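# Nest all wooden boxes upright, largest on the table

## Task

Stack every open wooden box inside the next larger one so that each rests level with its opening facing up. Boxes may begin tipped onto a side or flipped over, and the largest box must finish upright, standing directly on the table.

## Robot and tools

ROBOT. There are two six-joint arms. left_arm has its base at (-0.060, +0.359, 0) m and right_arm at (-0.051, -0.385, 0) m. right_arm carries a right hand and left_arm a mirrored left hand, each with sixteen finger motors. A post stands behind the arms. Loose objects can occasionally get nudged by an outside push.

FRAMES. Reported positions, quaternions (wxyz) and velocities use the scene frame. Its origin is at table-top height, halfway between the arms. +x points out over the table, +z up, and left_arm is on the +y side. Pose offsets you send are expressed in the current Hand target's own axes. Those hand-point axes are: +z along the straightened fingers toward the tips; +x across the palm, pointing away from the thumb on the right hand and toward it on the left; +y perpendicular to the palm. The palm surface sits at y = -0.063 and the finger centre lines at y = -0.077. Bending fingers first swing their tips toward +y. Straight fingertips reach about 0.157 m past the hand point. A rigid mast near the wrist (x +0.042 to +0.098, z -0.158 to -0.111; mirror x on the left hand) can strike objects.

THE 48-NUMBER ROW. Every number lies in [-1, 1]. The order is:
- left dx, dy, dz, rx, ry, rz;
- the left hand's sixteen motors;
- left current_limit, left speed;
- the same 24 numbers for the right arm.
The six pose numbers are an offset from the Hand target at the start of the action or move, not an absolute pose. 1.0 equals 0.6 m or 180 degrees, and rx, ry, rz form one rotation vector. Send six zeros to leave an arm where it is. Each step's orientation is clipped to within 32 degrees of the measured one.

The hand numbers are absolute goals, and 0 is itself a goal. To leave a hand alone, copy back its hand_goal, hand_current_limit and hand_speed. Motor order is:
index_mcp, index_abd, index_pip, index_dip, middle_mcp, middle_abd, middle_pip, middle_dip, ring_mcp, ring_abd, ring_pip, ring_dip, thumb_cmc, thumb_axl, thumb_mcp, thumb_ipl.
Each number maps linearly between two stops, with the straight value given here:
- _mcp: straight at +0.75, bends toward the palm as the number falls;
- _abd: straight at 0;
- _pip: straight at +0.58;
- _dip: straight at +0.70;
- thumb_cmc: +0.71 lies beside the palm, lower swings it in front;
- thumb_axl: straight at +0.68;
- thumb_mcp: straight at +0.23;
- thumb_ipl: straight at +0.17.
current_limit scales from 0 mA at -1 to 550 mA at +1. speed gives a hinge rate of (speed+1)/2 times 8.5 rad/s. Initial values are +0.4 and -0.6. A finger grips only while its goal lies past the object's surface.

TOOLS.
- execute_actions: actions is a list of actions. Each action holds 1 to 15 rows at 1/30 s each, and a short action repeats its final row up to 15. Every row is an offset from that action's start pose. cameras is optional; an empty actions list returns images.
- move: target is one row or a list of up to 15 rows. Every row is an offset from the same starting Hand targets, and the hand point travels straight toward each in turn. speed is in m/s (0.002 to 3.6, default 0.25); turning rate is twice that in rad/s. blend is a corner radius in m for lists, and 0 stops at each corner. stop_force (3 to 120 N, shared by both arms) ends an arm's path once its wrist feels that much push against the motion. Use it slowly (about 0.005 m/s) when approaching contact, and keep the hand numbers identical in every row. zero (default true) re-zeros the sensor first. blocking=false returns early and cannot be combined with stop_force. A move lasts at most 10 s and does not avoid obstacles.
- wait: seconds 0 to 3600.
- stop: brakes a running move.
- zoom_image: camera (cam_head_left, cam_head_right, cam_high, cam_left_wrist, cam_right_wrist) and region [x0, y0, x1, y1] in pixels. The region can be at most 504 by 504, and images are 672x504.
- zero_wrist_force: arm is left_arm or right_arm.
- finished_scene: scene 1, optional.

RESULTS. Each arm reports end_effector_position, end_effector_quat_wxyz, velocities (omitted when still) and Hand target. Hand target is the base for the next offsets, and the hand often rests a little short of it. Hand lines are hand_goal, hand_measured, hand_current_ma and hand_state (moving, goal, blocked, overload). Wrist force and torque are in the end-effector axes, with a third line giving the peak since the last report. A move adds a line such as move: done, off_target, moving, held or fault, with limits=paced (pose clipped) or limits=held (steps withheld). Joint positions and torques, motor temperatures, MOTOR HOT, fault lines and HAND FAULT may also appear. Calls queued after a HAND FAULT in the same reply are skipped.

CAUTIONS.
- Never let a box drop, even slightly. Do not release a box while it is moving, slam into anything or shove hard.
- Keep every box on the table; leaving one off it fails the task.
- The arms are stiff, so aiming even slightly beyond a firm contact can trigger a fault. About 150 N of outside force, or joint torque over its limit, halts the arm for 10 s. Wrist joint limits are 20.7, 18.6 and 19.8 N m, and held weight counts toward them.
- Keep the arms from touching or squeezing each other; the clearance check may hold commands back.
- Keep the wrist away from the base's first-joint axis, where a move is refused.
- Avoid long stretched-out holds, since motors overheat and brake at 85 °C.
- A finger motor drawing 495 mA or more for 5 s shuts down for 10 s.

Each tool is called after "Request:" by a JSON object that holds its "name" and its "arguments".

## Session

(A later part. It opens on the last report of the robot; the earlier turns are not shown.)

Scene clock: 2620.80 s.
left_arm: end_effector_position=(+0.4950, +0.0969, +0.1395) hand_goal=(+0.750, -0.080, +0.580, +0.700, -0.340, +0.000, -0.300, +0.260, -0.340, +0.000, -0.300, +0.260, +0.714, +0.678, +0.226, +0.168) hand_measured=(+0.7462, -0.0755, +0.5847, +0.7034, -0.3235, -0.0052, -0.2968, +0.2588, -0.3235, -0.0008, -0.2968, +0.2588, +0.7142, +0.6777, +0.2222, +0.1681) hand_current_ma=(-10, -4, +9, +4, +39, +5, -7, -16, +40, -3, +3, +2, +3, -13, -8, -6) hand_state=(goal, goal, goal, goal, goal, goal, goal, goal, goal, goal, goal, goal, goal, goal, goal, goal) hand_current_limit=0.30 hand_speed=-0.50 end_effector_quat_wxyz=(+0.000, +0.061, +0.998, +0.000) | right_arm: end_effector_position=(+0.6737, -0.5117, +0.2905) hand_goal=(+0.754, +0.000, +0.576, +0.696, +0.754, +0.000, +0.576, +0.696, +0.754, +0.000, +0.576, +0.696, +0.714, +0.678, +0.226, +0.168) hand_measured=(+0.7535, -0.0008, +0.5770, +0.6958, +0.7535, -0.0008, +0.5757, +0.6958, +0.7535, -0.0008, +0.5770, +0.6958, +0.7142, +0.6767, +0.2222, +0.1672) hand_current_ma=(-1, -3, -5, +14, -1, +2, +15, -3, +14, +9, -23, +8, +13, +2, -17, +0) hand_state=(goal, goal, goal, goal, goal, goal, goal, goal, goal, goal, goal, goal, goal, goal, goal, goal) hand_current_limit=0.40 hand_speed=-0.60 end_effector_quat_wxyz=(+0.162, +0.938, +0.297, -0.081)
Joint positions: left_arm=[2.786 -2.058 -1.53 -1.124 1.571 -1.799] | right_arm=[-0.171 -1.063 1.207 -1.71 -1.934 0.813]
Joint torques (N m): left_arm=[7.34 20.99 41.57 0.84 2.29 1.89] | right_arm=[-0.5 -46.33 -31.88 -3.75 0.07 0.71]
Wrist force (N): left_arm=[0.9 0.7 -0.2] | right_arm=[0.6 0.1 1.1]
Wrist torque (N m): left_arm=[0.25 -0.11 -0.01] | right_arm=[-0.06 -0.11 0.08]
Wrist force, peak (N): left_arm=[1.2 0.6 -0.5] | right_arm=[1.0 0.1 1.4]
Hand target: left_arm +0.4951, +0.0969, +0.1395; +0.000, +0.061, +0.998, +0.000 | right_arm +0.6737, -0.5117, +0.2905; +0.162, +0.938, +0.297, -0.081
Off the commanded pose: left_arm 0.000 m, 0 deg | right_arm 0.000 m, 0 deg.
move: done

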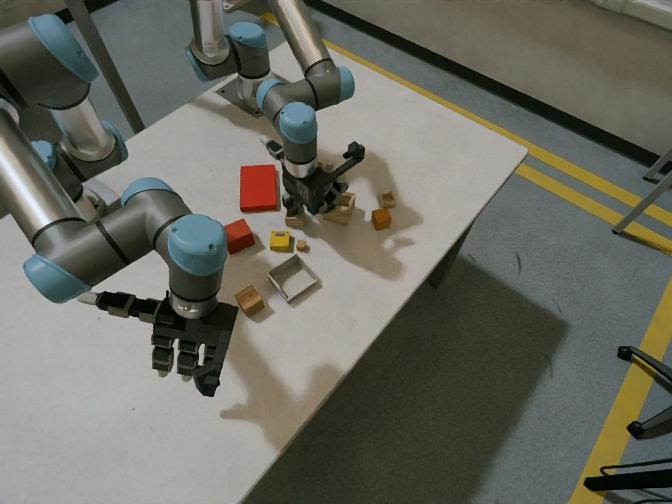

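Request:
{"name": "move", "arguments": {"target": [[0.01355,-0.01355,0,0,0,0, 0.75,-0.08,0.58,0.70, -0.34,0,-0.30,0.26, -0.34,0,-0.30,0.26, 0.714,0.678,0.226,0.168, 0.3,-0.5, 0,0,0,0,0,0, 0.754,0,0.576,0.696,0.754,0,0.576,0.696,0.754,0,0.576,0.696,0.714,0.678,0.226,0.168,0.4,-0.6],[0.0324,0.0053,0,0,0,0, 0.75,-0.08,0.58,0.70, -0.34,0,-0.30,0.26, -0.34,0,-0.30,0.26, 0.714,0.678,0.226,0.168, 0.3,-0.5, 0,0,0,0,0,0, 0.754,0,0.576,0.696,0.754,0,0.576,0.696,0.754,0,0.576,0.696,0.714,0.678,0.226,0.168,0.4,-0.6]], "speed": 0.02, "cameras": ["cam_high"]}}

Request:
{"name": "zoom_image", "arguments": {"camera": "cam_high", "region": [270, 180, 330, 240]}}

Scene clock: 2637.17 s.
left_arm: end_effector_position=(+0.4763, +0.1024, +0.1395) hand_goal=(+0.750, -0.080, +0.580, +0.700, -0.340, +0.000, -0.300, +0.260, -0.340, +0.000, -0.300, +0.260, +0.714, +0.678, +0.226, +0.168) hand_measured=(+0.7462, -0.0843, +0.5847, +0.7034, -0.3247, -0.0037, -0.2968, +0.2588, -0.3235, -0.0008, -0.2968, +0.2601, +0.7167, +0.6777, +0.2212, +0.1672) hand_current_ma=(-18, -18, +13, -3, +39, -1, -9, -10, +43, -8, +14, -7, -4, -9, -3, -5) hand_state=(goal, goal, goal, goal, goal, goal, goal, goal, goal, goal, goal, goal, goal, goal, goal, goal) hand_current_limit=0.30 hand_speed=-0.50 end_effector_quat_wxyz=(+0.000, +0.061, +0.998, +0.000) | right_arm: end_effector_position=(+0.6737, -0.5117, +0.2905) hand_goal=(+0.754, +0.000, +0.576, +0.696, +0.754, +0.000, +0.576, +0.696, +0.754, +0.000, +0.576, +0.696, +0.714, +0.678, +0.226, +0.168) hand_measured=(+0.7535, +0.0007, +0.5770, +0.6971, +0.7535, +0.0007, +0.5770, +0.6958, +0.7535, -0.0008, +0.5770, +0.6958, +0.7142, +0.6777, +0.2222, +0.1681) hand_current_ma=(+7, +9, +10, +12, +27, -6, -4, +7, -9, -1, -4, +11, +10, +12, -25, -1) hand_state=(goal, goal, goal, goal, goal, goal, goal, goal, goal, goal, goal, goal, goal, goal, goal, goal) hand_current_limit=0.40 hand_speed=-0.60 end_effector_quat_wxyz=(+0.162, +0.938, +0.297, -0.081)
Joint positions: left_arm=[2.784 -2.017 -1.593 -1.102 1.571 -1.801] | right_arm=[-0.171 -1.063 1.207 -1.71 -1.934 0.813]
Joint torques (N m): left_arm=[7.14 65.13 6.45 4.47 2.29 1.85] | right_arm=[0.37 -44.79 -32.45 -4.07 -0.02 0.9]
Wrist force (N): left_arm=[0.8 0.2 -0.1] | right_arm=[0.6 0.3 1.1]
Wrist torque (N m): left_arm=[0.20 -0.11 0.00] | right_arm=[-0.04 -0.11 0.07]
Wrist force, peak (N): left_arm=[1.2 0.6 -0.3] | right_arm=[0.9 0.3 1.3]
Hand target: left_arm +0.4762, +0.1025, +0.1395; +0.000, +0.061, +0.998, +0.000 | right_arm +0.6737, -0.5117, +0.2905; +0.162, +0.938, +0.297, -0.081
Off the commanded pose: left_arm 0.000 m, 0 deg | right_arm 0.000 m, 0 deg.
move: done

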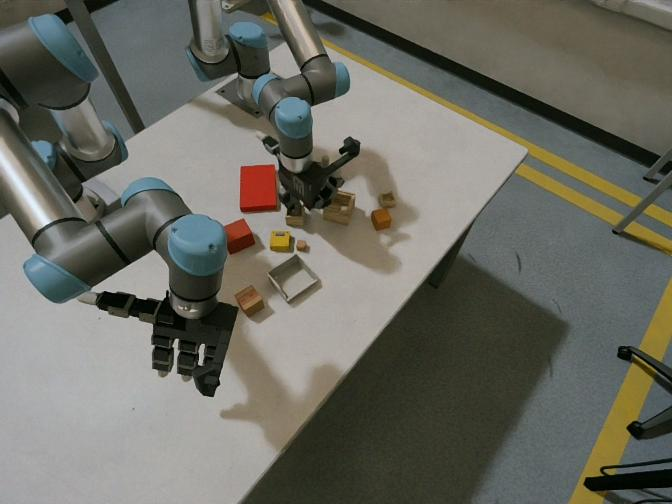

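Scaled by 8.400.

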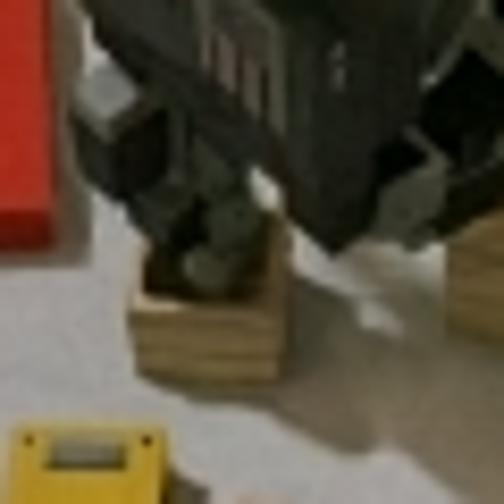

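Request:
{"name": "move", "arguments": {"target": [[-0.00943,-0.00943,0,0,0,0, 0.75,-0.08,0.58,0.70, -0.34,0,-0.30,0.26, -0.34,0,-0.30,0.26, 0.714,0.678,0.226,0.168, 0.3,-0.5, 0,0,0,0,0,0, 0.754,0,0.576,0.696,0.754,0,0.576,0.696,0.754,0,0.576,0.696,0.714,0.678,0.226,0.168,0.4,-0.6],[-0.00943,-0.00943,-0.075,0,0,0, 0.75,-0.08,0.58,0.70, 0.75,0,0.58,0.70, -0.34,0,-0.30,0.26, 0.714,0.678,0.226,0.168, 0.3,-0.5, 0,0,0,0,0,0, 0.754,0,0.576,0.696,0.754,0,0.576,0.696,0.754,0,0.576,0.696,0.714,0.678,0.226,0.168,0.4,-0.6],[0.01123,-0.0138,-0.075,0,0,0, 0.75,-0.08,0.58,0.70, 0.75,0.08,0.58,0.70, -0.34,0,-0.30,0.26, 0.714,0.678,0.226,0.168, 0.3,-0.5, 0,0,0,0,0,0, 0.754,0,0.576,0.696,0.754,0,0.576,0.696,0.754,0,0.576,0.696,0.714,0.678,0.226,0.168,0.4,-0.6]], "speed": 0.05, "cameras": ["cam_high","cam_left_wrist"]}}

Request:
{"name": "zoom_image", "arguments": {"camera": "cam_high", "region": [270, 180, 330, 240]}}

Scene clock: 2664.47 s.
left_arm: end_effector_position=(+0.4685, +0.0950, +0.1845) hand_goal=(+0.750, -0.080, +0.580, +0.700, +0.750, +0.080, +0.580, +0.700, -0.340, +0.000, -0.300, +0.260, +0.714, +0.678, +0.226, +0.168) hand_measured=(+0.7462, -0.0740, +0.5795, +0.7034, +0.7486, +0.0769, +0.5782, +0.6958, -0.3235, +0.0007, -0.2956, +0.2588, +0.7129, +0.6777, +0.2203, +0.1672) hand_current_ma=(+0, -7, +0, -2, -10, -6, -9, -8, +43, +2, +5, +3, -6, -18, -11, +1) hand_state=(goal, goal, goal, goal, goal, goal, goal, goal, goal, goal, goal, goal, goal, goal, goal, goal) hand_current_limit=0.30 hand_speed=-0.50 end_effector_quat_wxyz=(+0.000, +0.061, +0.998, +0.000) | right_arm: end_effector_position=(+0.6737, -0.5117, +0.2905) hand_goal=(+0.754, +0.000, +0.576, +0.696, +0.754, +0.000, +0.576, +0.696, +0.754, +0.000, +0.576, +0.696, +0.714, +0.678, +0.226, +0.168) hand_measured=(+0.7523, -0.0008, +0.5782, +0.6958, +0.7535, +0.0007, +0.5770, +0.6958, +0.7535, -0.0008, +0.5770, +0.6958, +0.7142, +0.6777, +0.2222, +0.1681) hand_current_ma=(+2, +11, +13, +11, -11, +9, +16, -11, +14, +3, +7, +6, +2, -1, -25, -6) hand_state=(goal, goal, goal, goal, goal, goal, goal, goal, goal, goal, goal, goal, goal, goal, goal, goal) hand_current_limit=0.40 hand_speed=-0.60 end_effector_quat_wxyz=(+0.162, +0.938, +0.297, -0.081)
Joint positions: left_arm=[2.769 -1.968 -1.54 -1.204 1.571 -1.816] | right_arm=[-0.171 -1.063 1.207 -1.71 -1.934 0.813]
Joint torques (N m): left_arm=[-8.19 62.25 7.32 4.56 0.08 -1.87] | right_arm=[-0.04 -47.86 -31.48 -3.93 0.35 0.95]
Wrist force (N): left_arm=[0.8 0.6 -0.3] | right_arm=[0.4 -0.1 1.0]
Wrist torque (N m): left_arm=[0.17 -0.12 0.08] | right_arm=[-0.09 -0.07 0.04]
Wrist force, peak (N): left_arm=[1.4 0.8 0.4] | right_arm=[1.2 0.3 1.3]
Hand target: left_arm +0.4685, +0.0950, +0.1845; +0.000, +0.061, +0.998, +0.000 | right_arm +0.6737, -0.5117, +0.2905; +0.162, +0.938, +0.297, -0.081
Off the commanded pose: left_arm 0.000 m, 0 deg | right_arm 0.000 m, 0 deg.
move: done

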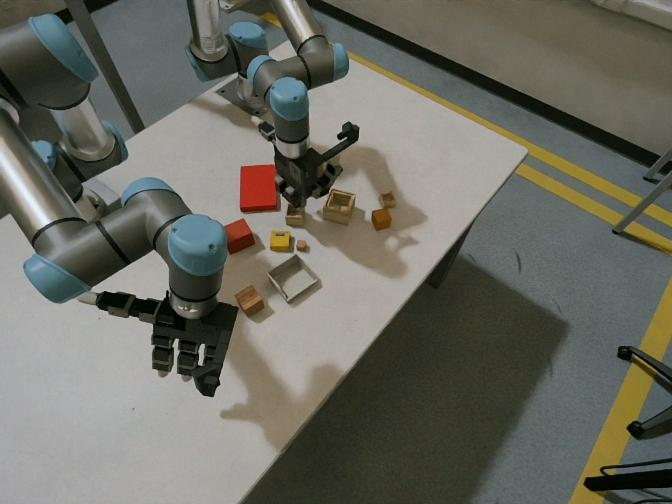

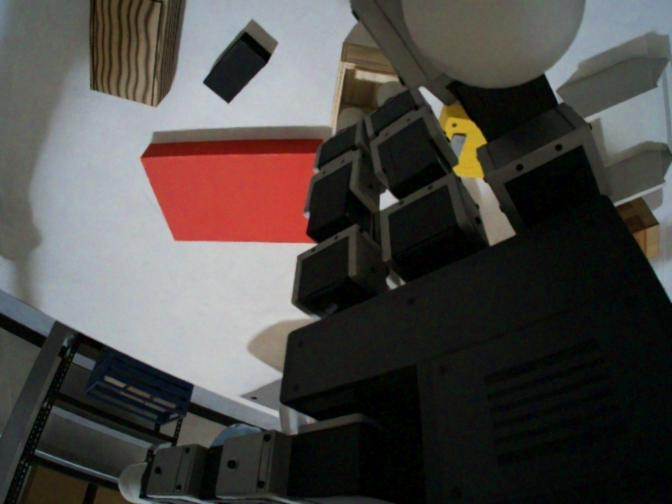

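Scaled by 8.400.

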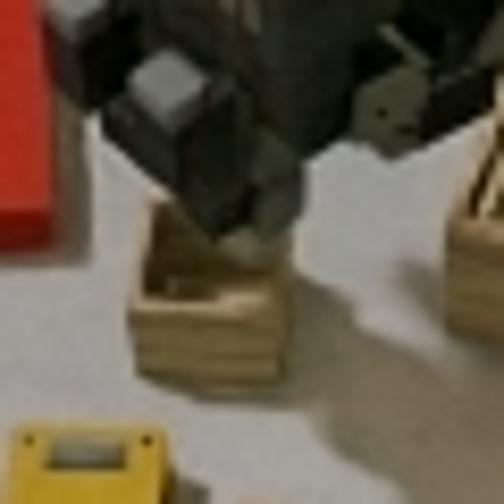

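Request:
{"name": "zoom_image", "arguments": {"camera": "cam_left_wrist", "region": [300, 30, 440, 150]}}

Scaled by 3.600 from the camera's image (finer frame: 960x720).

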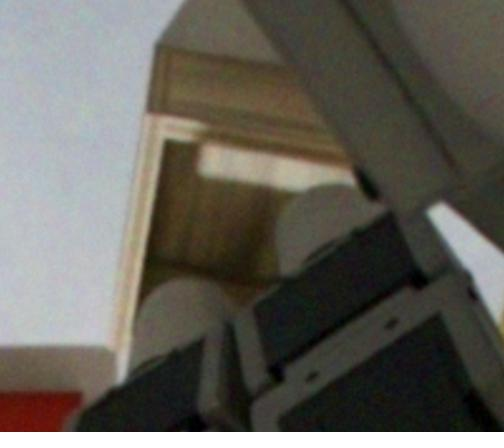

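Request:
{"name": "move", "arguments": {"target": [0,0,0.075,0,0,0, 0.75,-0.08,0.58,0.70, 0.75,0.08,0.58,0.70, -0.34,0,-0.30,0.26, 0.714,0.678,0.226,0.168, 0.3,-0.5, 0,0,0,0,0,0, 0.754,0,0.576,0.696,0.754,0,0.576,0.696,0.754,0,0.576,0.696,0.714,0.678,0.226,0.168,0.4,-0.6], "speed": 0.01, "stop_force": 3, "cameras": ["cam_high","cam_left_wrist"]}}

Request:
{"name": "zoom_image", "arguments": {"camera": "cam_high", "region": [270, 180, 330, 240]}}

Request:
{"name": "zoom_image", "arguments": {"camera": "cam_left_wrist", "region": [300, 30, 440, 150]}}

Scene clock: 2678.40 s.
left_arm: end_effector_position=(+0.4685, +0.0950, +0.1689) hand_goal=(+0.750, -0.080, +0.580, +0.700, +0.750, +0.080, +0.580, +0.700, -0.340, +0.000, -0.300, +0.260, +0.714, +0.678, +0.226, +0.168) hand_measured=(+0.7462, -0.0755, +0.5795, +0.7034, +0.7486, +0.0769, +0.5795, +0.6971, -0.3235, -0.0008, -0.2968, +0.2588, +0.7129, +0.6767, +0.2212, +0.1672) hand_current_ma=(-2, -5, -3, +2, -3, +7, -1, -9, +45, -8, +8, +6, -7, -3, -11, -6) hand_state=(goal, goal, goal, goal, goal, goal, goal, goal, goal, goal, goal, goal, goal, goal, goal, goal) hand_current_limit=0.30 hand_speed=-0.50 end_effector_quat_wxyz=(+0.000, +0.061, +0.998, +0.000) | right_arm: end_effector_position=(+0.6737, -0.5117, +0.2905) hand_goal=(+0.754, +0.000, +0.576, +0.696, +0.754, +0.000, +0.576, +0.696, +0.754, +0.000, +0.576, +0.696, +0.714, +0.678, +0.226, +0.168) hand_measured=(+0.7535, -0.0008, +0.5770, +0.6958, +0.7523, -0.0008, +0.5770, +0.6958, +0.7523, +0.0007, +0.5770, +0.6958, +0.7142, +0.6767, +0.2222, +0.1672) hand_current_ma=(+17, -4, +15, +14, +17, -2, +2, -10, +0, +11, -1, +12, +11, +20, -24, -9) hand_state=(goal, goal, goal, goal, goal, goal, goal, goal, goal, goal, goal, goal, goal, goal, goal, goal) hand_current_limit=0.40 hand_speed=-0.60 end_effector_quat_wxyz=(+0.162, +0.938, +0.297, -0.081)
Joint positions: left_arm=[2.769 -1.982 -1.563 -1.167 1.571 -1.816] | right_arm=[-0.171 -1.063 1.207 -1.71 -1.934 0.813]
Joint torques (N m): left_arm=[-5.81 57.46 34.23 0.02 0.39 -0.86] | right_arm=[-0.76 -46.2 -30.83 -3.98 0.07 0.72]
Wrist force (N): left_arm=[0.5 0.7 -6.6] | right_arm=[0.3 -0.1 1.2]
Wrist torque (N m): left_arm=[0.68 -0.25 0.05] | right_arm=[-0.10 -0.08 0.04]
Wrist force, peak (N): left_arm=[0.3 0.6 -8.3] | right_arm=[1.0 0.2 1.3]
Hand target: left_arm +0.4685, +0.0950, +0.1689; +0.000, +0.061, +0.998, +0.000 (not the last commanded pose) | right_arm +0.6737, -0.5117, +0.2905; +0.162, +0.938, +0.297, -0.081
Off the commanded pose: left_arm 0.029 m, 0 deg | right_arm 0.000 m, 0 deg.
move: contact (left_arm)

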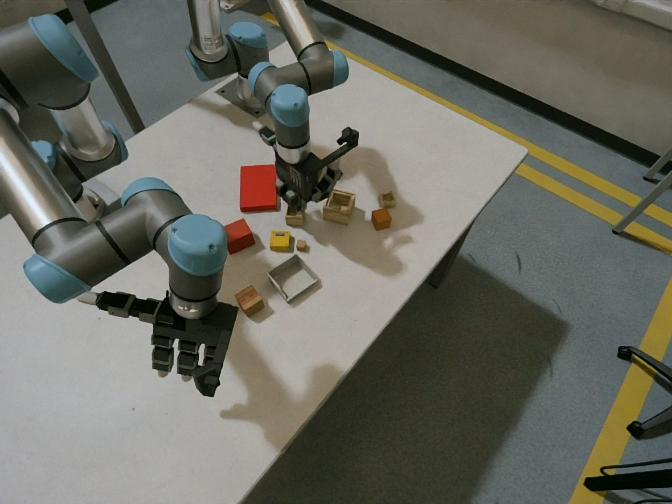

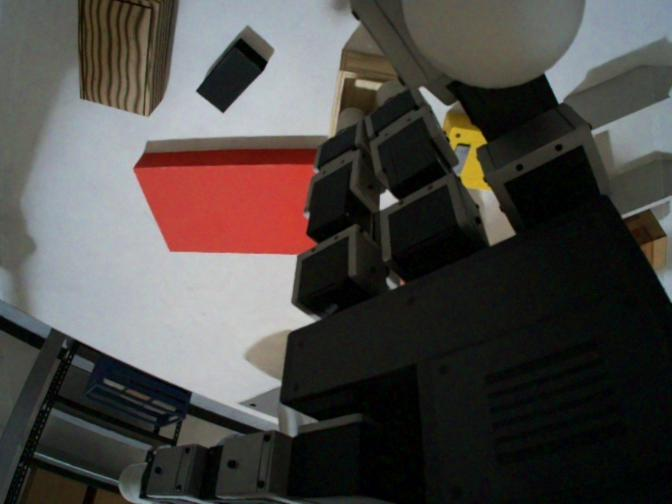

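Scaled by 8.400.

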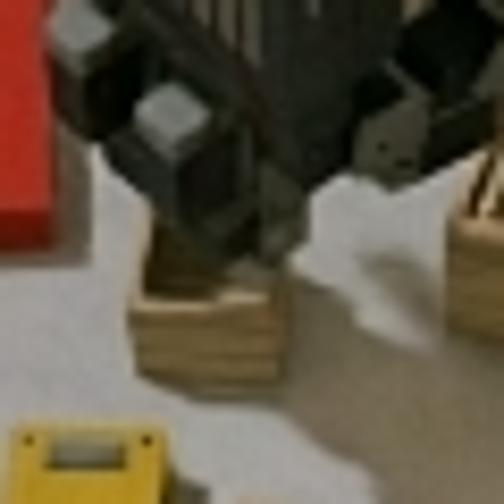

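Scaled by 3.600 from the camera's image (finer frame: 960x720).

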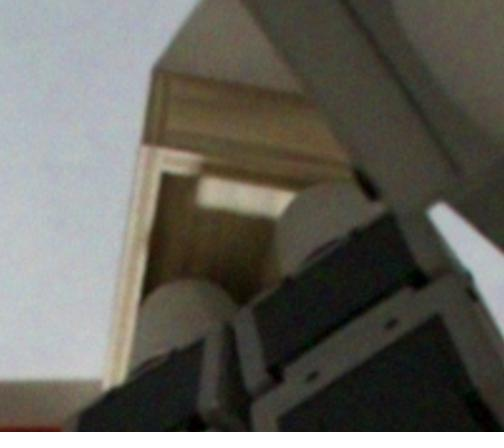

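Request:
{"name": "move", "arguments": {"target": [[0,0,-0.01,0,0,0, 0.75,-0.08,0.58,0.70, 0.75,0.08,0.58,0.70, -0.34,0,-0.30,0.26, 0.714,0.678,0.226,0.168, 0.3,-0.5, 0,0,0,0,0,0, 0.754,0,0.576,0.696,0.754,0,0.576,0.696,0.754,0,0.576,0.696,0.714,0.678,0.226,0.168,0.4,-0.6],[0.0005,-0.0065,-0.01,0,0,0, 0.75,-0.08,0.58,0.70, 0.75,0.08,0.58,0.70, -0.34,0,-0.30,0.26, 0.714,0.678,0.226,0.168, 0.3,-0.5, 0,0,0,0,0,0, 0.754,0,0.576,0.696,0.754,0,0.576,0.696,0.754,0,0.576,0.696,0.714,0.678,0.226,0.168,0.4,-0.6]], "speed": 0.03}}

Request:
{"name": "move", "arguments": {"target": [0,0,0.057,0,0,0, 0.75,-0.08,0.58,0.70, 0.75,0.08,0.58,0.70, -0.34,0,-0.30,0.26, 0.714,0.678,0.226,0.168, 0.3,-0.5, 0,0,0,0,0,0, 0.754,0,0.576,0.696,0.754,0,0.576,0.696,0.754,0,0.576,0.696,0.714,0.678,0.226,0.168,0.4,-0.6], "speed": 0.01, "stop_force": 3, "cameras": ["cam_high","cam_left_wrist"]}}

Request:
{"name": "zoom_image", "arguments": {"camera": "cam_high", "region": [270, 180, 330, 240]}}

Request:
{"name": "zoom_image", "arguments": {"camera": "cam_left_wrist", "region": [300, 30, 440, 150]}}

Scene clock: 2778.77 s.
left_arm: end_effector_position=(+0.4678, +0.0913, +0.1749) hand_goal=(+0.750, -0.080, +0.580, +0.700, +0.750, +0.080, +0.580, +0.700, -0.340, +0.000, -0.300, +0.260, +0.714, +0.678, +0.226, +0.168) hand_measured=(+0.7462, -0.0755, +0.5782, +0.7034, +0.7486, +0.0754, +0.5795, +0.6983, -0.3223, +0.0007, -0.2956, +0.2601, +0.7129, +0.6777, +0.2222, +0.1672) hand_current_ma=(-8, -6, -2, -1, -4, -3, -20, -10, +39, -11, -2, -1, -10, -1, -8, -8) hand_state=(goal, goal, goal, goal, goal, goal, goal, goal, goal, goal, goal, goal, goal, goal, goal, goal) hand_current_limit=0.30 hand_speed=-0.50 end_effector_quat_wxyz=(+0.000, +0.061, +0.998, +0.000) | right_arm: end_effector_position=(+0.6737, -0.5117, +0.2905) hand_goal=(+0.754, +0.000, +0.576, +0.696, +0.754, +0.000, +0.576, +0.696, +0.754, +0.000, +0.576, +0.696, +0.714, +0.678, +0.226, +0.168) hand_measured=(+0.7535, +0.0007, +0.5770, +0.6958, +0.7523, +0.0007, +0.5770, +0.6958, +0.7535, -0.0008, +0.5757, +0.6958, +0.7142, +0.6777, +0.2222, +0.1681) hand_current_ma=(+2, -4, -10, -1, +13, +11, +4, -15, +6, -3, -11, -3, +21, -8, -16, +0) hand_state=(goal, goal, goal, goal, goal, goal, goal, goal, goal, goal, goal, goal, goal, goal, goal, goal) hand_current_limit=0.40 hand_speed=-0.60 end_effector_quat_wxyz=(+0.162, +0.938, +0.297, -0.081)
Joint positions: left_arm=[2.763 -1.98 -1.55 -1.183 1.571 -1.822] | right_arm=[-0.171 -1.063 1.207 -1.71 -1.934 0.813]
Joint torques (N m): left_arm=[-10.17 20.58 40.62 0.81 0.34 -2.2] | right_arm=[-0.57 -46.3 -33.44 -4.17 -0.06 0.61]
Wrist force (N): left_arm=[0.9 0.6 -0.1] | right_arm=[0.3 0.1 0.9]
Wrist torque (N m): left_arm=[0.16 -0.12 0.09] | right_arm=[-0.05 -0.07 0.04]
Wrist force, peak (N): left_arm=[0.3 0.8 -7.2] | right_arm=[0.9 0.1 1.5]
Hand target: left_arm +0.4677, +0.0912, +0.1749; +0.000, +0.061, +0.998, +0.000 | right_arm +0.6737, -0.5117, +0.2905; +0.162, +0.938, +0.297, -0.081
Off the commanded pose: left_arm 0.000 m, 0 deg | right_arm 0.000 m, 0 deg.
move: done

Scene clock: 2781.17 s.
left_arm: end_effector_position=(+0.4677, +0.0912, +0.1644) hand_goal=(+0.750, -0.080, +0.580, +0.700, +0.750, +0.080, +0.580, +0.700, -0.340, +0.000, -0.300, +0.260, +0.714, +0.678, +0.226, +0.168) hand_measured=(+0.7462, -0.0696, +0.5821, +0.7034, +0.7474, +0.0886, +0.5847, +0.7022, -0.3235, +0.0007, -0.2968, +0.2588, +0.7117, +0.6767, +0.2222, +0.1672) hand_current_ma=(-6, +7, +2, +2, +3, +3, -10, +1, +36, -9, +7, -2, -9, -11, -7, -8) hand_state=(goal, goal, goal, goal, goal, goal, goal, goal, goal, goal, goal, goal, goal, goal, goal, goal) hand_current_limit=0.30 hand_speed=-0.50 end_effector_quat_wxyz=(+0.000, +0.061, +0.998, +0.000) | right_arm: end_effector_position=(+0.6737, -0.5117, +0.2905) hand_goal=(+0.754, +0.000, +0.576, +0.696, +0.754, +0.000, +0.576, +0.696, +0.754, +0.000, +0.576, +0.696, +0.714, +0.678, +0.226, +0.168) hand_measured=(+0.7535, -0.0008, +0.5770, +0.6958, +0.7523, +0.0007, +0.5770, +0.6958, +0.7535, -0.0008, +0.5770, +0.6958, +0.7142, +0.6777, +0.2222, +0.1681) hand_current_ma=(-6, +10, +13, +23, +7, -6, +9, -11, +7, -4, -7, +17, +5, -2, -21, -10) hand_state=(goal, goal, goal, goal, goal, goal, goal, goal, goal, goal, goal, goal, goal, goal, goal, goal) hand_current_limit=0.40 hand_speed=-0.60 end_effector_quat_wxyz=(+0.162, +0.938, +0.297, -0.081)
Joint positions: left_arm=[2.763 -1.989 -1.564 -1.159 1.571 -1.822] | right_arm=[-0.171 -1.063 1.207 -1.71 -1.934 0.813]
Joint torques (N m): left_arm=[-7.75 62.01 39.01 0.74 0.35 -1.71] | right_arm=[0.51 -45.74 -31.9 -4.08 0.27 0.9]
Wrist force (N): left_arm=[1.4 0.8 -2.1] | right_arm=[0.7 0.5 1.0]
Wrist torque (N m): left_arm=[0.34 -0.11 0.12] | right_arm=[0.00 -0.11 0.08]
Wrist force, peak (N): left_arm=[2.0 0.4 -3.7] | right_arm=[0.9 0.3 1.3]
Hand target: left_arm +0.4677, +0.0912, +0.1644; +0.000, +0.061, +0.998, +0.000 (not the last commanded pose) | right_arm +0.6737, -0.5117, +0.2905; +0.162, +0.938, +0.297, -0.081
Off the commanded pose: left_arm 0.024 m, 0 deg | right_arm 0.000 m, 0 deg.
move: contact (left_arm)

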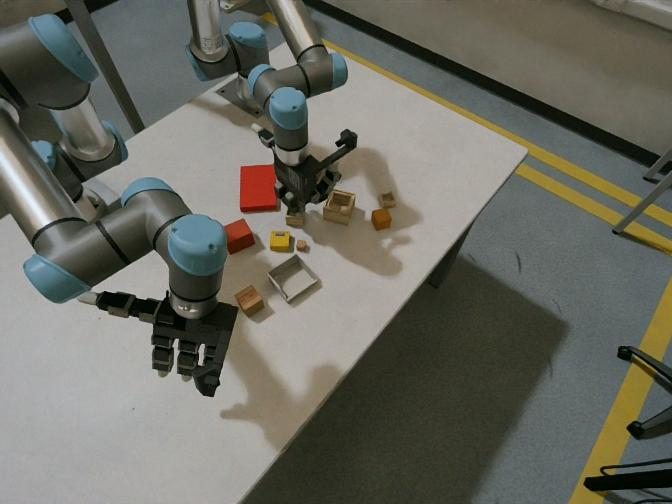

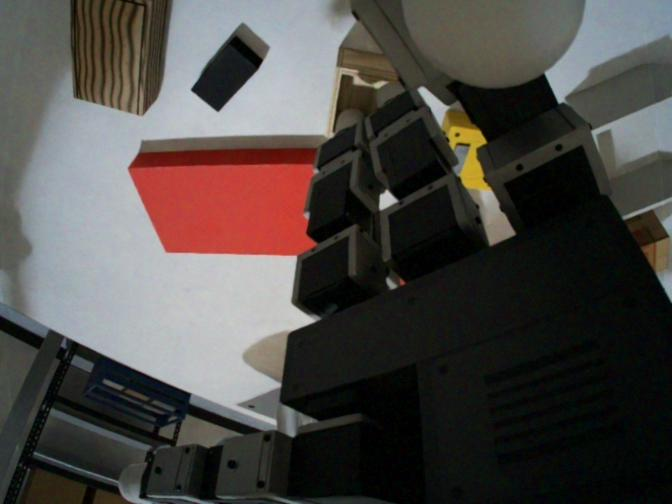

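Scaled by 8.400.

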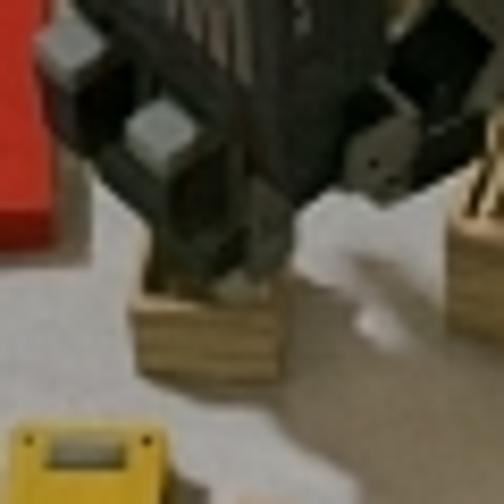

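Scaled by 3.600 from the camera's image (finer frame: 960x720).

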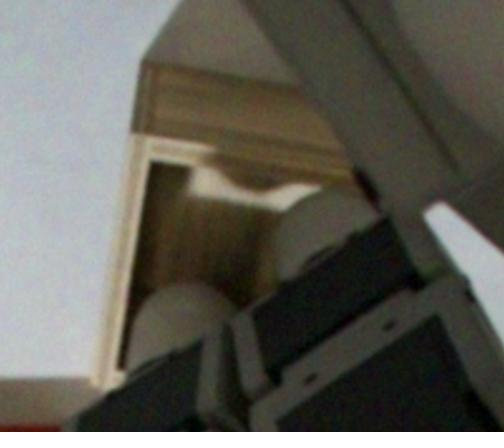

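Request:
{"name": "move", "arguments": {"target": [[0,0,-0.006,0,0,0, 0.75,-0.08,0.58,0.70, 0.75,0.08,0.58,0.70, -0.34,0,-0.30,0.26, 0.714,0.678,0.226,0.168, 0.3,-0.5, 0,0,0,0,0,0, 0.754,0,0.576,0.696,0.754,0,0.576,0.696,0.754,0,0.576,0.696,0.714,0.678,0.226,0.168,0.4,-0.6],[0.0036,-0.0036,-0.006,0,0,0, 0.75,-0.08,0.58,0.70, 0.75,0.08,0.58,0.70, -0.34,0,-0.30,0.26, 0.714,0.678,0.226,0.168, 0.3,-0.5, 0,0,0,0,0,0, 0.754,0,0.576,0.696,0.754,0,0.576,0.696,0.754,0,0.576,0.696,0.714,0.678,0.226,0.168,0.4,-0.6]], "speed": 0.03}}

Request:
{"name": "move", "arguments": {"target": [0,0,0.0475,0,0,0, 0.75,-0.08,0.58,0.70, 0.75,0.08,0.58,0.70, -0.34,0,-0.30,0.26, 0.714,0.678,0.226,0.168, 0.3,-0.5, 0,0,0,0,0,0, 0.754,0,0.576,0.696,0.754,0,0.576,0.696,0.754,0,0.576,0.696,0.714,0.678,0.226,0.168,0.4,-0.6], "speed": 0.01, "stop_force": 3, "cameras": ["cam_high","cam_left_wrist"]}}

Request:
{"name": "zoom_image", "arguments": {"camera": "cam_high", "region": [270, 180, 330, 240]}}

Request:
{"name": "zoom_image", "arguments": {"camera": "cam_left_wrist", "region": [300, 30, 440, 150]}}

Scene clock: 2801.90 s.
left_arm: end_effector_position=(+0.4654, +0.0894, +0.1681) hand_goal=(+0.750, -0.080, +0.580, +0.700, +0.750, +0.080, +0.580, +0.700, -0.340, +0.000, -0.300, +0.260, +0.714, +0.678, +0.226, +0.168) hand_measured=(+0.7462, -0.0726, +0.5795, +0.7022, +0.7486, +0.0813, +0.5795, +0.7022, -0.3235, -0.0008, -0.2956, +0.2588, +0.7129, +0.6777, +0.2222, +0.1672) hand_current_ma=(-2, -11, -2, +0, -3, +3, -1, -1, +50, -6, +4, +0, -14, -12, -21, +3) hand_state=(goal, goal, goal, goal, goal, goal, goal, goal, goal, goal, goal, goal, goal, goal, goal, goal) hand_current_limit=0.30 hand_speed=-0.50 end_effector_quat_wxyz=(+0.000, +0.061, +0.998, +0.000) | right_arm: end_effector_position=(+0.6737, -0.5117, +0.2905) hand_goal=(+0.754, +0.000, +0.576, +0.696, +0.754, +0.000, +0.576, +0.696, +0.754, +0.000, +0.576, +0.696, +0.714, +0.678, +0.226, +0.168) hand_measured=(+0.7535, +0.0007, +0.5782, +0.6971, +0.7535, -0.0008, +0.5770, +0.6958, +0.7535, +0.0007, +0.5770, +0.6971, +0.7142, +0.6777, +0.2222, +0.1672) hand_current_ma=(-12, -3, +13, -9, -9, -14, +1, +6, +9, +16, -6, +15, +8, +6, -8, +7) hand_state=(goal, goal, goal, goal, goal, goal, goal, goal, goal, goal, goal, goal, goal, goal, goal, goal) hand_current_limit=0.40 hand_speed=-0.60 end_effector_quat_wxyz=(+0.162, +0.938, +0.297, -0.081)
Joint positions: left_arm=[2.759 -1.984 -1.562 -1.166 1.571 -1.826] | right_arm=[-0.171 -1.063 1.207 -1.71 -1.934 0.813]
Joint torques (N m): left_arm=[-10.91 60.98 5.32 4.36 0.23 -2.16] | right_arm=[0.84 -46.45 -31.85 -3.91 0.14 0.73]
Wrist force (N): left_arm=[0.7 0.6 -0.1] | right_arm=[0.7 0.0 1.1]
Wrist torque (N m): left_arm=[0.17 -0.09 0.07] | right_arm=[-0.07 -0.11 0.07]
Wrist force, peak (N): left_arm=[1.6 0.9 -2.3] | right_arm=[1.0 0.3 1.3]
Hand target: left_arm +0.4653, +0.0893, +0.1680; +0.000, +0.061, +0.998, +0.000 | right_arm +0.6737, -0.5117, +0.2905; +0.162, +0.938, +0.297, -0.081
Off the commanded pose: left_arm 0.000 m, 0 deg | right_arm 0.000 m, 0 deg.
move: done

Scene clock: 2804.90 s.
left_arm: end_effector_position=(+0.4653, +0.0893, +0.1517) hand_goal=(+0.750, -0.080, +0.580, +0.700, +0.750, +0.080, +0.580, +0.700, -0.340, +0.000, -0.300, +0.260, +0.714, +0.678, +0.226, +0.168) hand_measured=(+0.7438, -0.0755, +0.5795, +0.6983, +0.7462, +0.0813, +0.5795, +0.6971, -0.3235, +0.0007, -0.2968, +0.2575, +0.7117, +0.6777, +0.2212, +0.1672) hand_current_ma=(-7, -13, +3, -4, -2, +0, -1, -12, +45, -8, +4, +4, -4, -14, -6, -4) hand_state=(goal, goal, goal, goal, goal, goal, goal, goal, goal, goal, goal, goal, goal, goal, goal, goal) hand_current_limit=0.30 hand_speed=-0.50 end_effector_quat_wxyz=(+0.000, +0.061, +0.998, +0.000) | right_arm: end_effector_position=(+0.6737, -0.5117, +0.2905) hand_goal=(+0.754, +0.000, +0.576, +0.696, +0.754, +0.000, +0.576, +0.696, +0.754, +0.000, +0.576, +0.696, +0.714, +0.678, +0.226, +0.168) hand_measured=(+0.7523, +0.0007, +0.5770, +0.6971, +0.7535, +0.0007, +0.5770, +0.6971, +0.7535, +0.0007, +0.5770, +0.6958, +0.7142, +0.6767, +0.2232, +0.1672) hand_current_ma=(+12, +8, -4, +10, +3, -23, -10, -14, +20, +16, -9, -1, +15, +19, -15, +6) hand_state=(goal, goal, goal, goal, goal, goal, goal, goal, goal, goal, goal, goal, goal, goal, goal, goal) hand_current_limit=0.40 hand_speed=-0.60 end_effector_quat_wxyz=(+0.162, +0.938, +0.297, -0.081)
Joint positions: left_arm=[2.759 -2 -1.585 -1.128 1.571 -1.826] | right_arm=[-0.171 -1.063 1.207 -1.71 -1.934 0.813]
Joint torques (N m): left_arm=[-5.92 62.29 38.41 1.07 -0.02 -1.13] | right_arm=[0.26 -45.63 -31.19 -3.94 0.2 0.86]
Wrist force (N): left_arm=[0.4 1.0 -1.8] | right_arm=[0.3 0.0 0.8]
Wrist torque (N m): left_arm=[0.28 -0.11 0.03] | right_arm=[-0.05 -0.05 0.03]
Wrist force, peak (N): left_arm=[0.1 1.0 -4.5] | right_arm=[0.3 0.2 1.6]
Hand target: left_arm +0.4653, +0.0893, +0.1517; +0.000, +0.061, +0.998, +0.000 (not the last commanded pose) | right_arm +0.6737, -0.5117, +0.2905; +0.162, +0.938, +0.297, -0.081
Off the commanded pose: left_arm 0.012 m, 0 deg | right_arm 0.000 m, 0 deg.
move: contact (left_arm)

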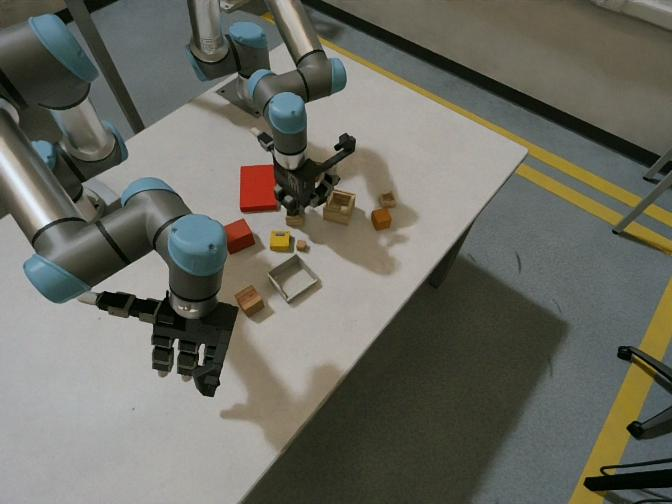

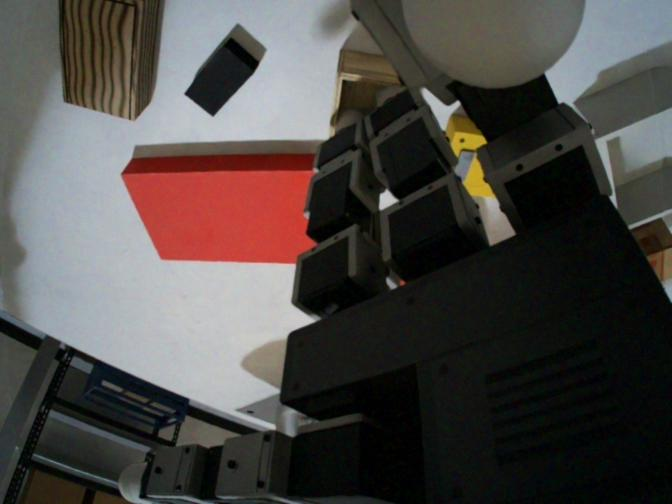

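Scaled by 8.400.

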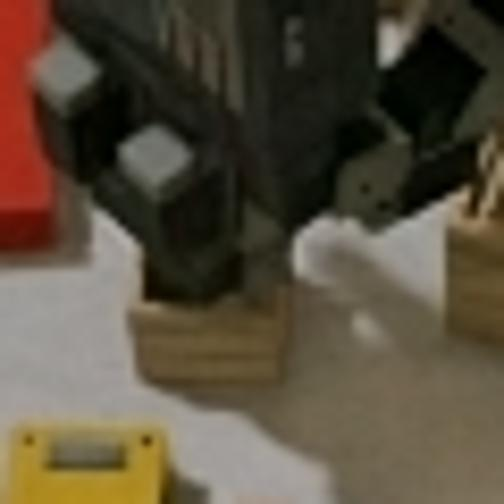

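Scaled by 3.600 from the camera's image (finer frame: 960x720).

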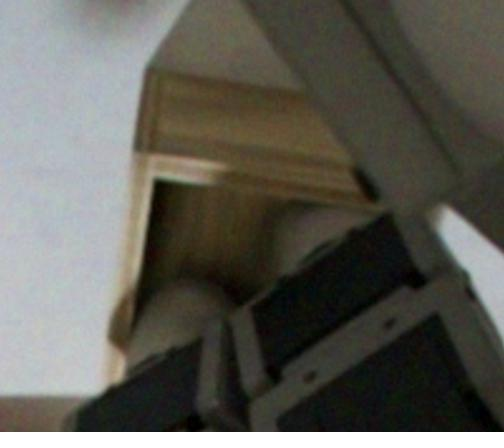

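Request:
{"name": "move", "arguments": {"target": [0,0,0,0,0,0, 0.75,0.06,0.58,0.70, 0.75,-0.06,0.58,0.70, -0.34,0,-0.30,0.26, 0.714,0.678,0.226,0.168, 0.0,-0.96, 0,0,0,0,0,0, 0.754,0,0.576,0.696,0.754,0,0.576,0.696,0.754,0,0.576,0.696,0.714,0.678,0.226,0.168,0.4,-0.6]}}

Request:
{"name": "wait", "arguments": {"seconds": 1.5, "cameras": ["cam_high","cam_left_wrist"]}}

Request:
{"name": "zoom_image", "arguments": {"camera": "cam_high", "region": [270, 180, 330, 240]}}

Request:
{"name": "zoom_image", "arguments": {"camera": "cam_left_wrist", "region": [300, 30, 440, 150]}}

Scene clock: 2813.87 s.
left_arm: end_effector_position=(+0.4653, +0.0893, +0.1517) hand_goal=(+0.750, +0.060, +0.580, +0.700, +0.750, -0.060, +0.580, +0.700, -0.340, +0.000, -0.300, +0.260, +0.714, +0.678, +0.226, +0.168) hand_measured=(+0.7426, -0.0740, +0.5795, +0.6996, +0.7450, +0.0798, +0.5795, +0.6971, -0.3223, +0.0007, -0.2968, +0.2588, +0.7117, +0.6777, +0.2212, +0.1681) hand_current_ma=(-5, -138, -2, -5, -6, +141, -14, -17, +46, -6, +8, +4, -2, -8, -14, -4) hand_state=(goal, moving, goal, goal, goal, moving, goal, goal, goal, goal, goal, goal, goal, goal, goal, goal) hand_current_limit=0.00 hand_speed=-0.96 end_effector_quat_wxyz=(+0.000, +0.061, +0.998, +0.000) | right_arm: end_effector_position=(+0.6737, -0.5117, +0.2905) hand_goal=(+0.754, +0.000, +0.576, +0.696, +0.754, +0.000, +0.576, +0.696, +0.754, +0.000, +0.576, +0.696, +0.714, +0.678, +0.226, +0.168) hand_measured=(+0.7535, +0.0007, +0.5770, +0.6958, +0.7523, -0.0008, +0.5770, +0.6958, +0.7535, -0.0008, +0.5770, +0.6958, +0.7142, +0.6767, +0.2222, +0.1672) hand_current_ma=(+0, +0, -19, +15, +3, -9, +10, -3, -1, +3, -13, +9, +0, +11, -22, -8) hand_state=(goal, goal, goal, goal, goal, goal, goal, goal, goal, goal, goal, goal, goal, goal, goal, goal) hand_current_limit=0.40 hand_speed=-0.60 end_effector_quat_wxyz=(+0.162, +0.938, +0.297, -0.081)
Joint positions: left_arm=[2.759 -2 -1.585 -1.128 1.571 -1.826] | right_arm=[-0.171 -1.063 1.207 -1.71 -1.934 0.813]
Joint torques (N m): left_arm=[-6.05 61.43 37.67 2.77 -0.24 -1.41] | right_arm=[0.37 -47.44 -31.64 -4.47 -0.01 0.64]
Wrist force (N): left_arm=[0.7 1.0 -1.6] | right_arm=[0.5 0.1 1.2]
Wrist torque (N m): left_arm=[0.32 -0.11 0.05] | right_arm=[-0.05 -0.09 0.06]
Wrist force, peak (N): left_arm=[-0.1 1.5 -2.1] | right_arm=[0.8 0.2 1.5]
Hand target: left_arm +0.4653, +0.0893, +0.1517; +0.000, +0.061, +0.998, +0.000 | right_arm +0.6737, -0.5117, +0.2905; +0.162, +0.938, +0.297, -0.081
Off the commanded pose: left_arm 0.000 m, 0 deg | right_arm 0.000 m, 0 deg.
move: done

Scene clock: 2815.37 s.
left_arm: end_effector_position=(+0.4653, +0.0893, +0.1517) hand_goal=(+0.750, +0.060, +0.580, +0.700, +0.750, -0.060, +0.580, +0.700, -0.340, +0.000, -0.300, +0.260, +0.714, +0.678, +0.226, +0.168) hand_measured=(+0.7438, -0.0740, +0.5782, +0.6983, +0.7462, +0.0798, +0.5795, +0.6983, -0.3235, -0.0008, -0.2956, +0.2601, +0.7117, +0.6767, +0.2222, +0.1672) hand_current_ma=(-12, -264, +11, -6, -3, +283, -17, -13, +43, -12, +6, -2, -7, -4, -7, -25) hand_state=(goal, blocked, goal, goal, goal, blocked, goal, goal, goal, goal, goal, goal, goal, goal, goal, goal) hand_current_limit=0.00 hand_speed=-0.96 end_effector_quat_wxyz=(+0.000, +0.061, +0.998, +0.000) | right_arm: end_effector_position=(+0.6737, -0.5117, +0.2905) hand_goal=(+0.754, +0.000, +0.576, +0.696, +0.754, +0.000, +0.576, +0.696, +0.754, +0.000, +0.576, +0.696, +0.714, +0.678, +0.226, +0.168) hand_measured=(+0.7523, +0.0007, +0.5770, +0.6971, +0.7535, +0.0007, +0.5757, +0.6971, +0.7535, +0.0007, +0.5770, +0.6958, +0.7142, +0.6777, +0.2222, +0.1681) hand_current_ma=(+10, +13, -13, +13, +8, -16, +19, -13, +15, +6, +0, +3, -5, +7, -4, -1) hand_state=(goal, goal, goal, goal, goal, goal, goal, goal, goal, goal, goal, goal, goal, goal, goal, goal) hand_current_limit=0.40 hand_speed=-0.60 end_effector_quat_wxyz=(+0.162, +0.938, +0.297, -0.081)
Joint positions: left_arm=[2.759 -2 -1.585 -1.128 1.571 -1.826] | right_arm=[-0.171 -1.063 1.207 -1.71 -1.934 0.813]
Joint torques (N m): left_arm=[-6.26 62.47 38.58 3.39 -0.22 -1.04] | right_arm=[-0.75 -46.26 -31.9 -4.23 0.19 0.96]
Wrist force (N): left_arm=[0.3 0.8 -1.7] | right_arm=[0.9 0.2 0.8]
Wrist torque (N m): left_arm=[0.29 -0.07 0.02] | right_arm=[-0.01 -0.13 0.10]
Wrist force, peak (N): left_arm=[0.5 0.9 -2.5] | right_arm=[0.8 -0.3 1.3]
Hand target: left_arm +0.4653, +0.0893, +0.1517; +0.000, +0.061, +0.998, +0.000 | right_arm +0.6737, -0.5117, +0.2905; +0.162, +0.938, +0.297, -0.081
Off the commanded pose: left_arm 0.000 m, 0 deg | right_arm 0.000 m, 0 deg.
wait: 1.50 s; at rest by 0.17 s

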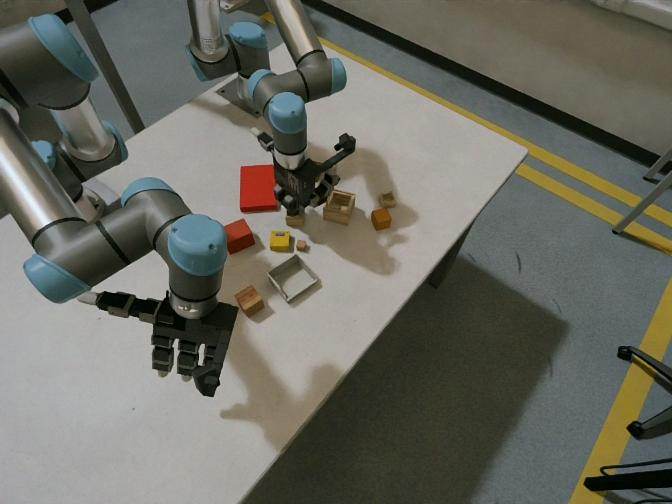

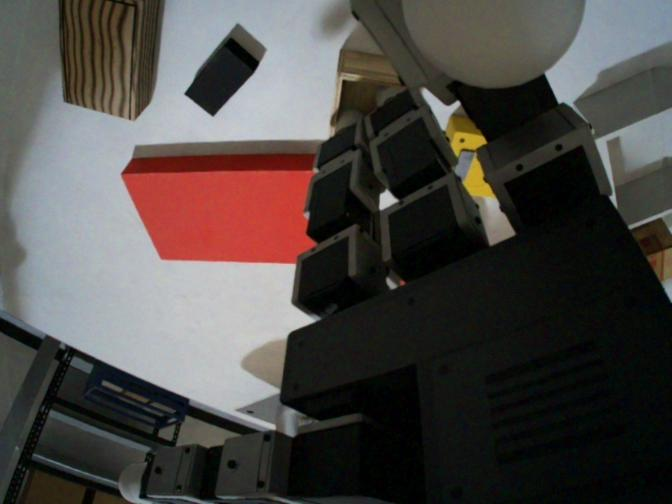

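Scaled by 8.400.

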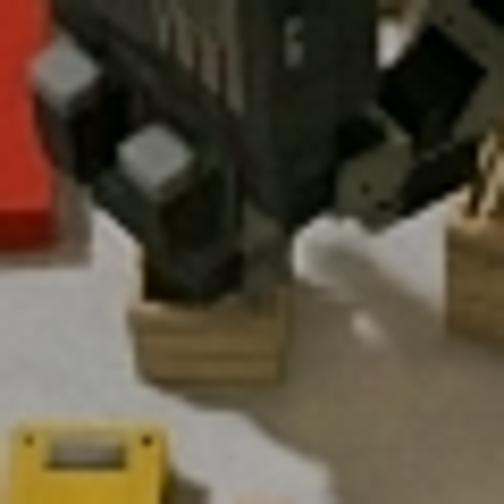

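Scaled by 3.600 from the camera's image (finer frame: 960x720).

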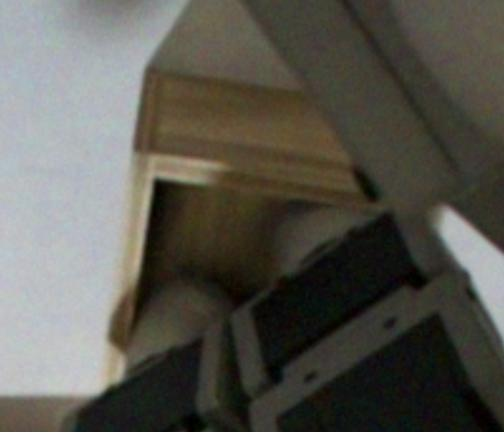

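Request:
{"name": "move", "arguments": {"target": [0,0,-0.06,0,0,0, 0.75,0.06,0.58,0.70, 0.75,-0.06,0.58,0.70, -0.34,0,-0.30,0.26, 0.714,0.678,0.226,0.168, 0.0,-0.96, 0,0,0,0,0,0, 0.754,0,0.576,0.696,0.754,0,0.576,0.696,0.754,0,0.576,0.696,0.714,0.678,0.226,0.168,0.4,-0.6], "speed": 0.03, "cameras": ["cam_high","cam_left_wrist"]}}

Request:
{"name": "zoom_image", "arguments": {"camera": "cam_high", "region": [270, 160, 350, 240]}}

Request:
{"name": "zoom_image", "arguments": {"camera": "cam_left_wrist", "region": [300, 30, 440, 150]}}

Scene clock: 2824.30 s.
left_arm: end_effector_position=(+0.4653, +0.0893, +0.1877) hand_goal=(+0.750, +0.060, +0.580, +0.700, +0.750, -0.060, +0.580, +0.700, -0.340, +0.000, -0.300, +0.260, +0.714, +0.678, +0.226, +0.168) hand_measured=(+0.7438, -0.0740, +0.5782, +0.6983, +0.7462, +0.0783, +0.5808, +0.6971, -0.3235, -0.0008, -0.2968, +0.2588, +0.7129, +0.6767, +0.2212, +0.1672) hand_current_ma=(-9, -268, +0, -3, -7, +268, -11, -16, +36, -2, +4, +2, -5, -11, -5, +3) hand_state=(goal, blocked, goal, goal, goal, blocked, goal, goal, goal, goal, goal, goal, goal, goal, goal, goal) hand_current_limit=0.00 hand_speed=-0.96 end_effector_quat_wxyz=(+0.000, +0.061, +0.998, +0.000) | right_arm: end_effector_position=(+0.6737, -0.5117, +0.2905) hand_goal=(+0.754, +0.000, +0.576, +0.696, +0.754, +0.000, +0.576, +0.696, +0.754, +0.000, +0.576, +0.696, +0.714, +0.678, +0.226, +0.168) hand_measured=(+0.7535, +0.0007, +0.5770, +0.6958, +0.7535, -0.0008, +0.5770, +0.6958, +0.7535, +0.0007, +0.5770, +0.6958, +0.7142, +0.6767, +0.2222, +0.1681) hand_current_ma=(+12, +11, +5, +5, +0, -18, -7, +6, +0, +4, -7, +13, +6, +2, -13, -11) hand_state=(goal, goal, goal, goal, goal, goal, goal, goal, goal, goal, goal, goal, goal, goal, goal, goal) hand_current_limit=0.40 hand_speed=-0.60 end_effector_quat_wxyz=(+0.162, +0.938, +0.297, -0.081)
Joint positions: left_arm=[2.759 -1.967 -1.534 -1.212 1.571 -1.826] | right_arm=[-0.171 -1.063 1.207 -1.71 -1.934 0.813]
Joint torques (N m): left_arm=[-9.71 62.25 39.91 0.87 0.65 -1.85] | right_arm=[-0.14 -46.06 -31.74 -4.33 0.01 0.92]
Wrist force (N): left_arm=[0.7 0.9 0.2] | right_arm=[0.7 0.0 1.2]
Wrist torque (N m): left_arm=[0.17 -0.10 0.06] | right_arm=[-0.09 -0.12 0.07]
Wrist force, peak (N): left_arm=[0.7 0.9 -2.4] | right_arm=[1.2 0.0 0.9]
Hand target: left_arm +0.4653, +0.0893, +0.1877; +0.000, +0.061, +0.998, +0.000 | right_arm +0.6737, -0.5117, +0.2905; +0.162, +0.938, +0.297, -0.081
Off the commanded pose: left_arm 0.000 m, 0 deg | right_arm 0.000 m, 0 deg.
move: done

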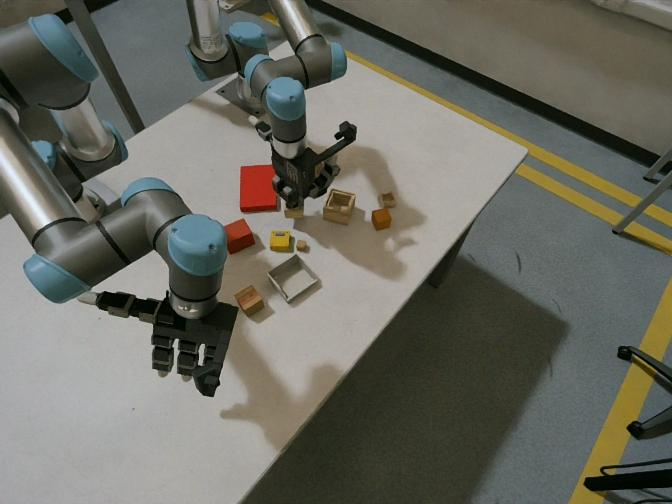

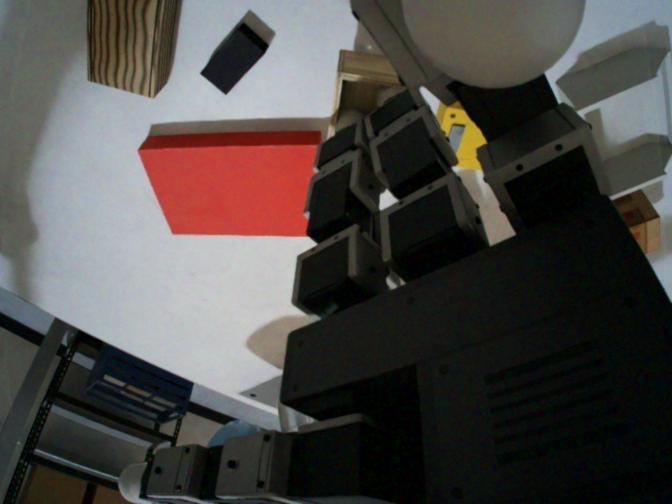

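Scaled by 6.300.

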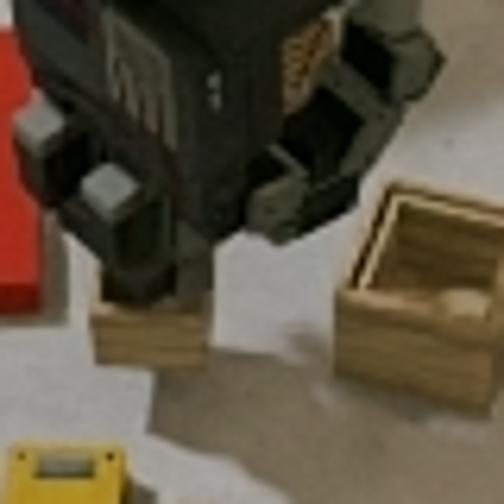

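Scaled by 3.600 from the camera's image (finer frame: 960x720).

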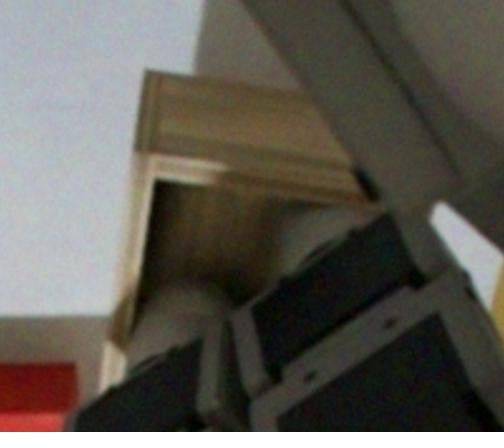

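Request:
{"name": "zoom_image", "arguments": {"camera": "cam_high", "region": [315, 180, 365, 230]}}

Scaled by 10.080.

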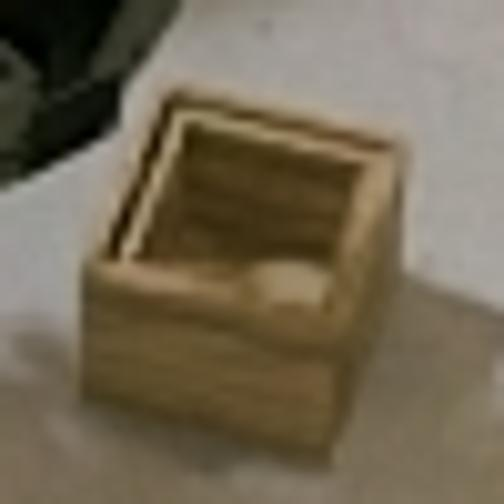

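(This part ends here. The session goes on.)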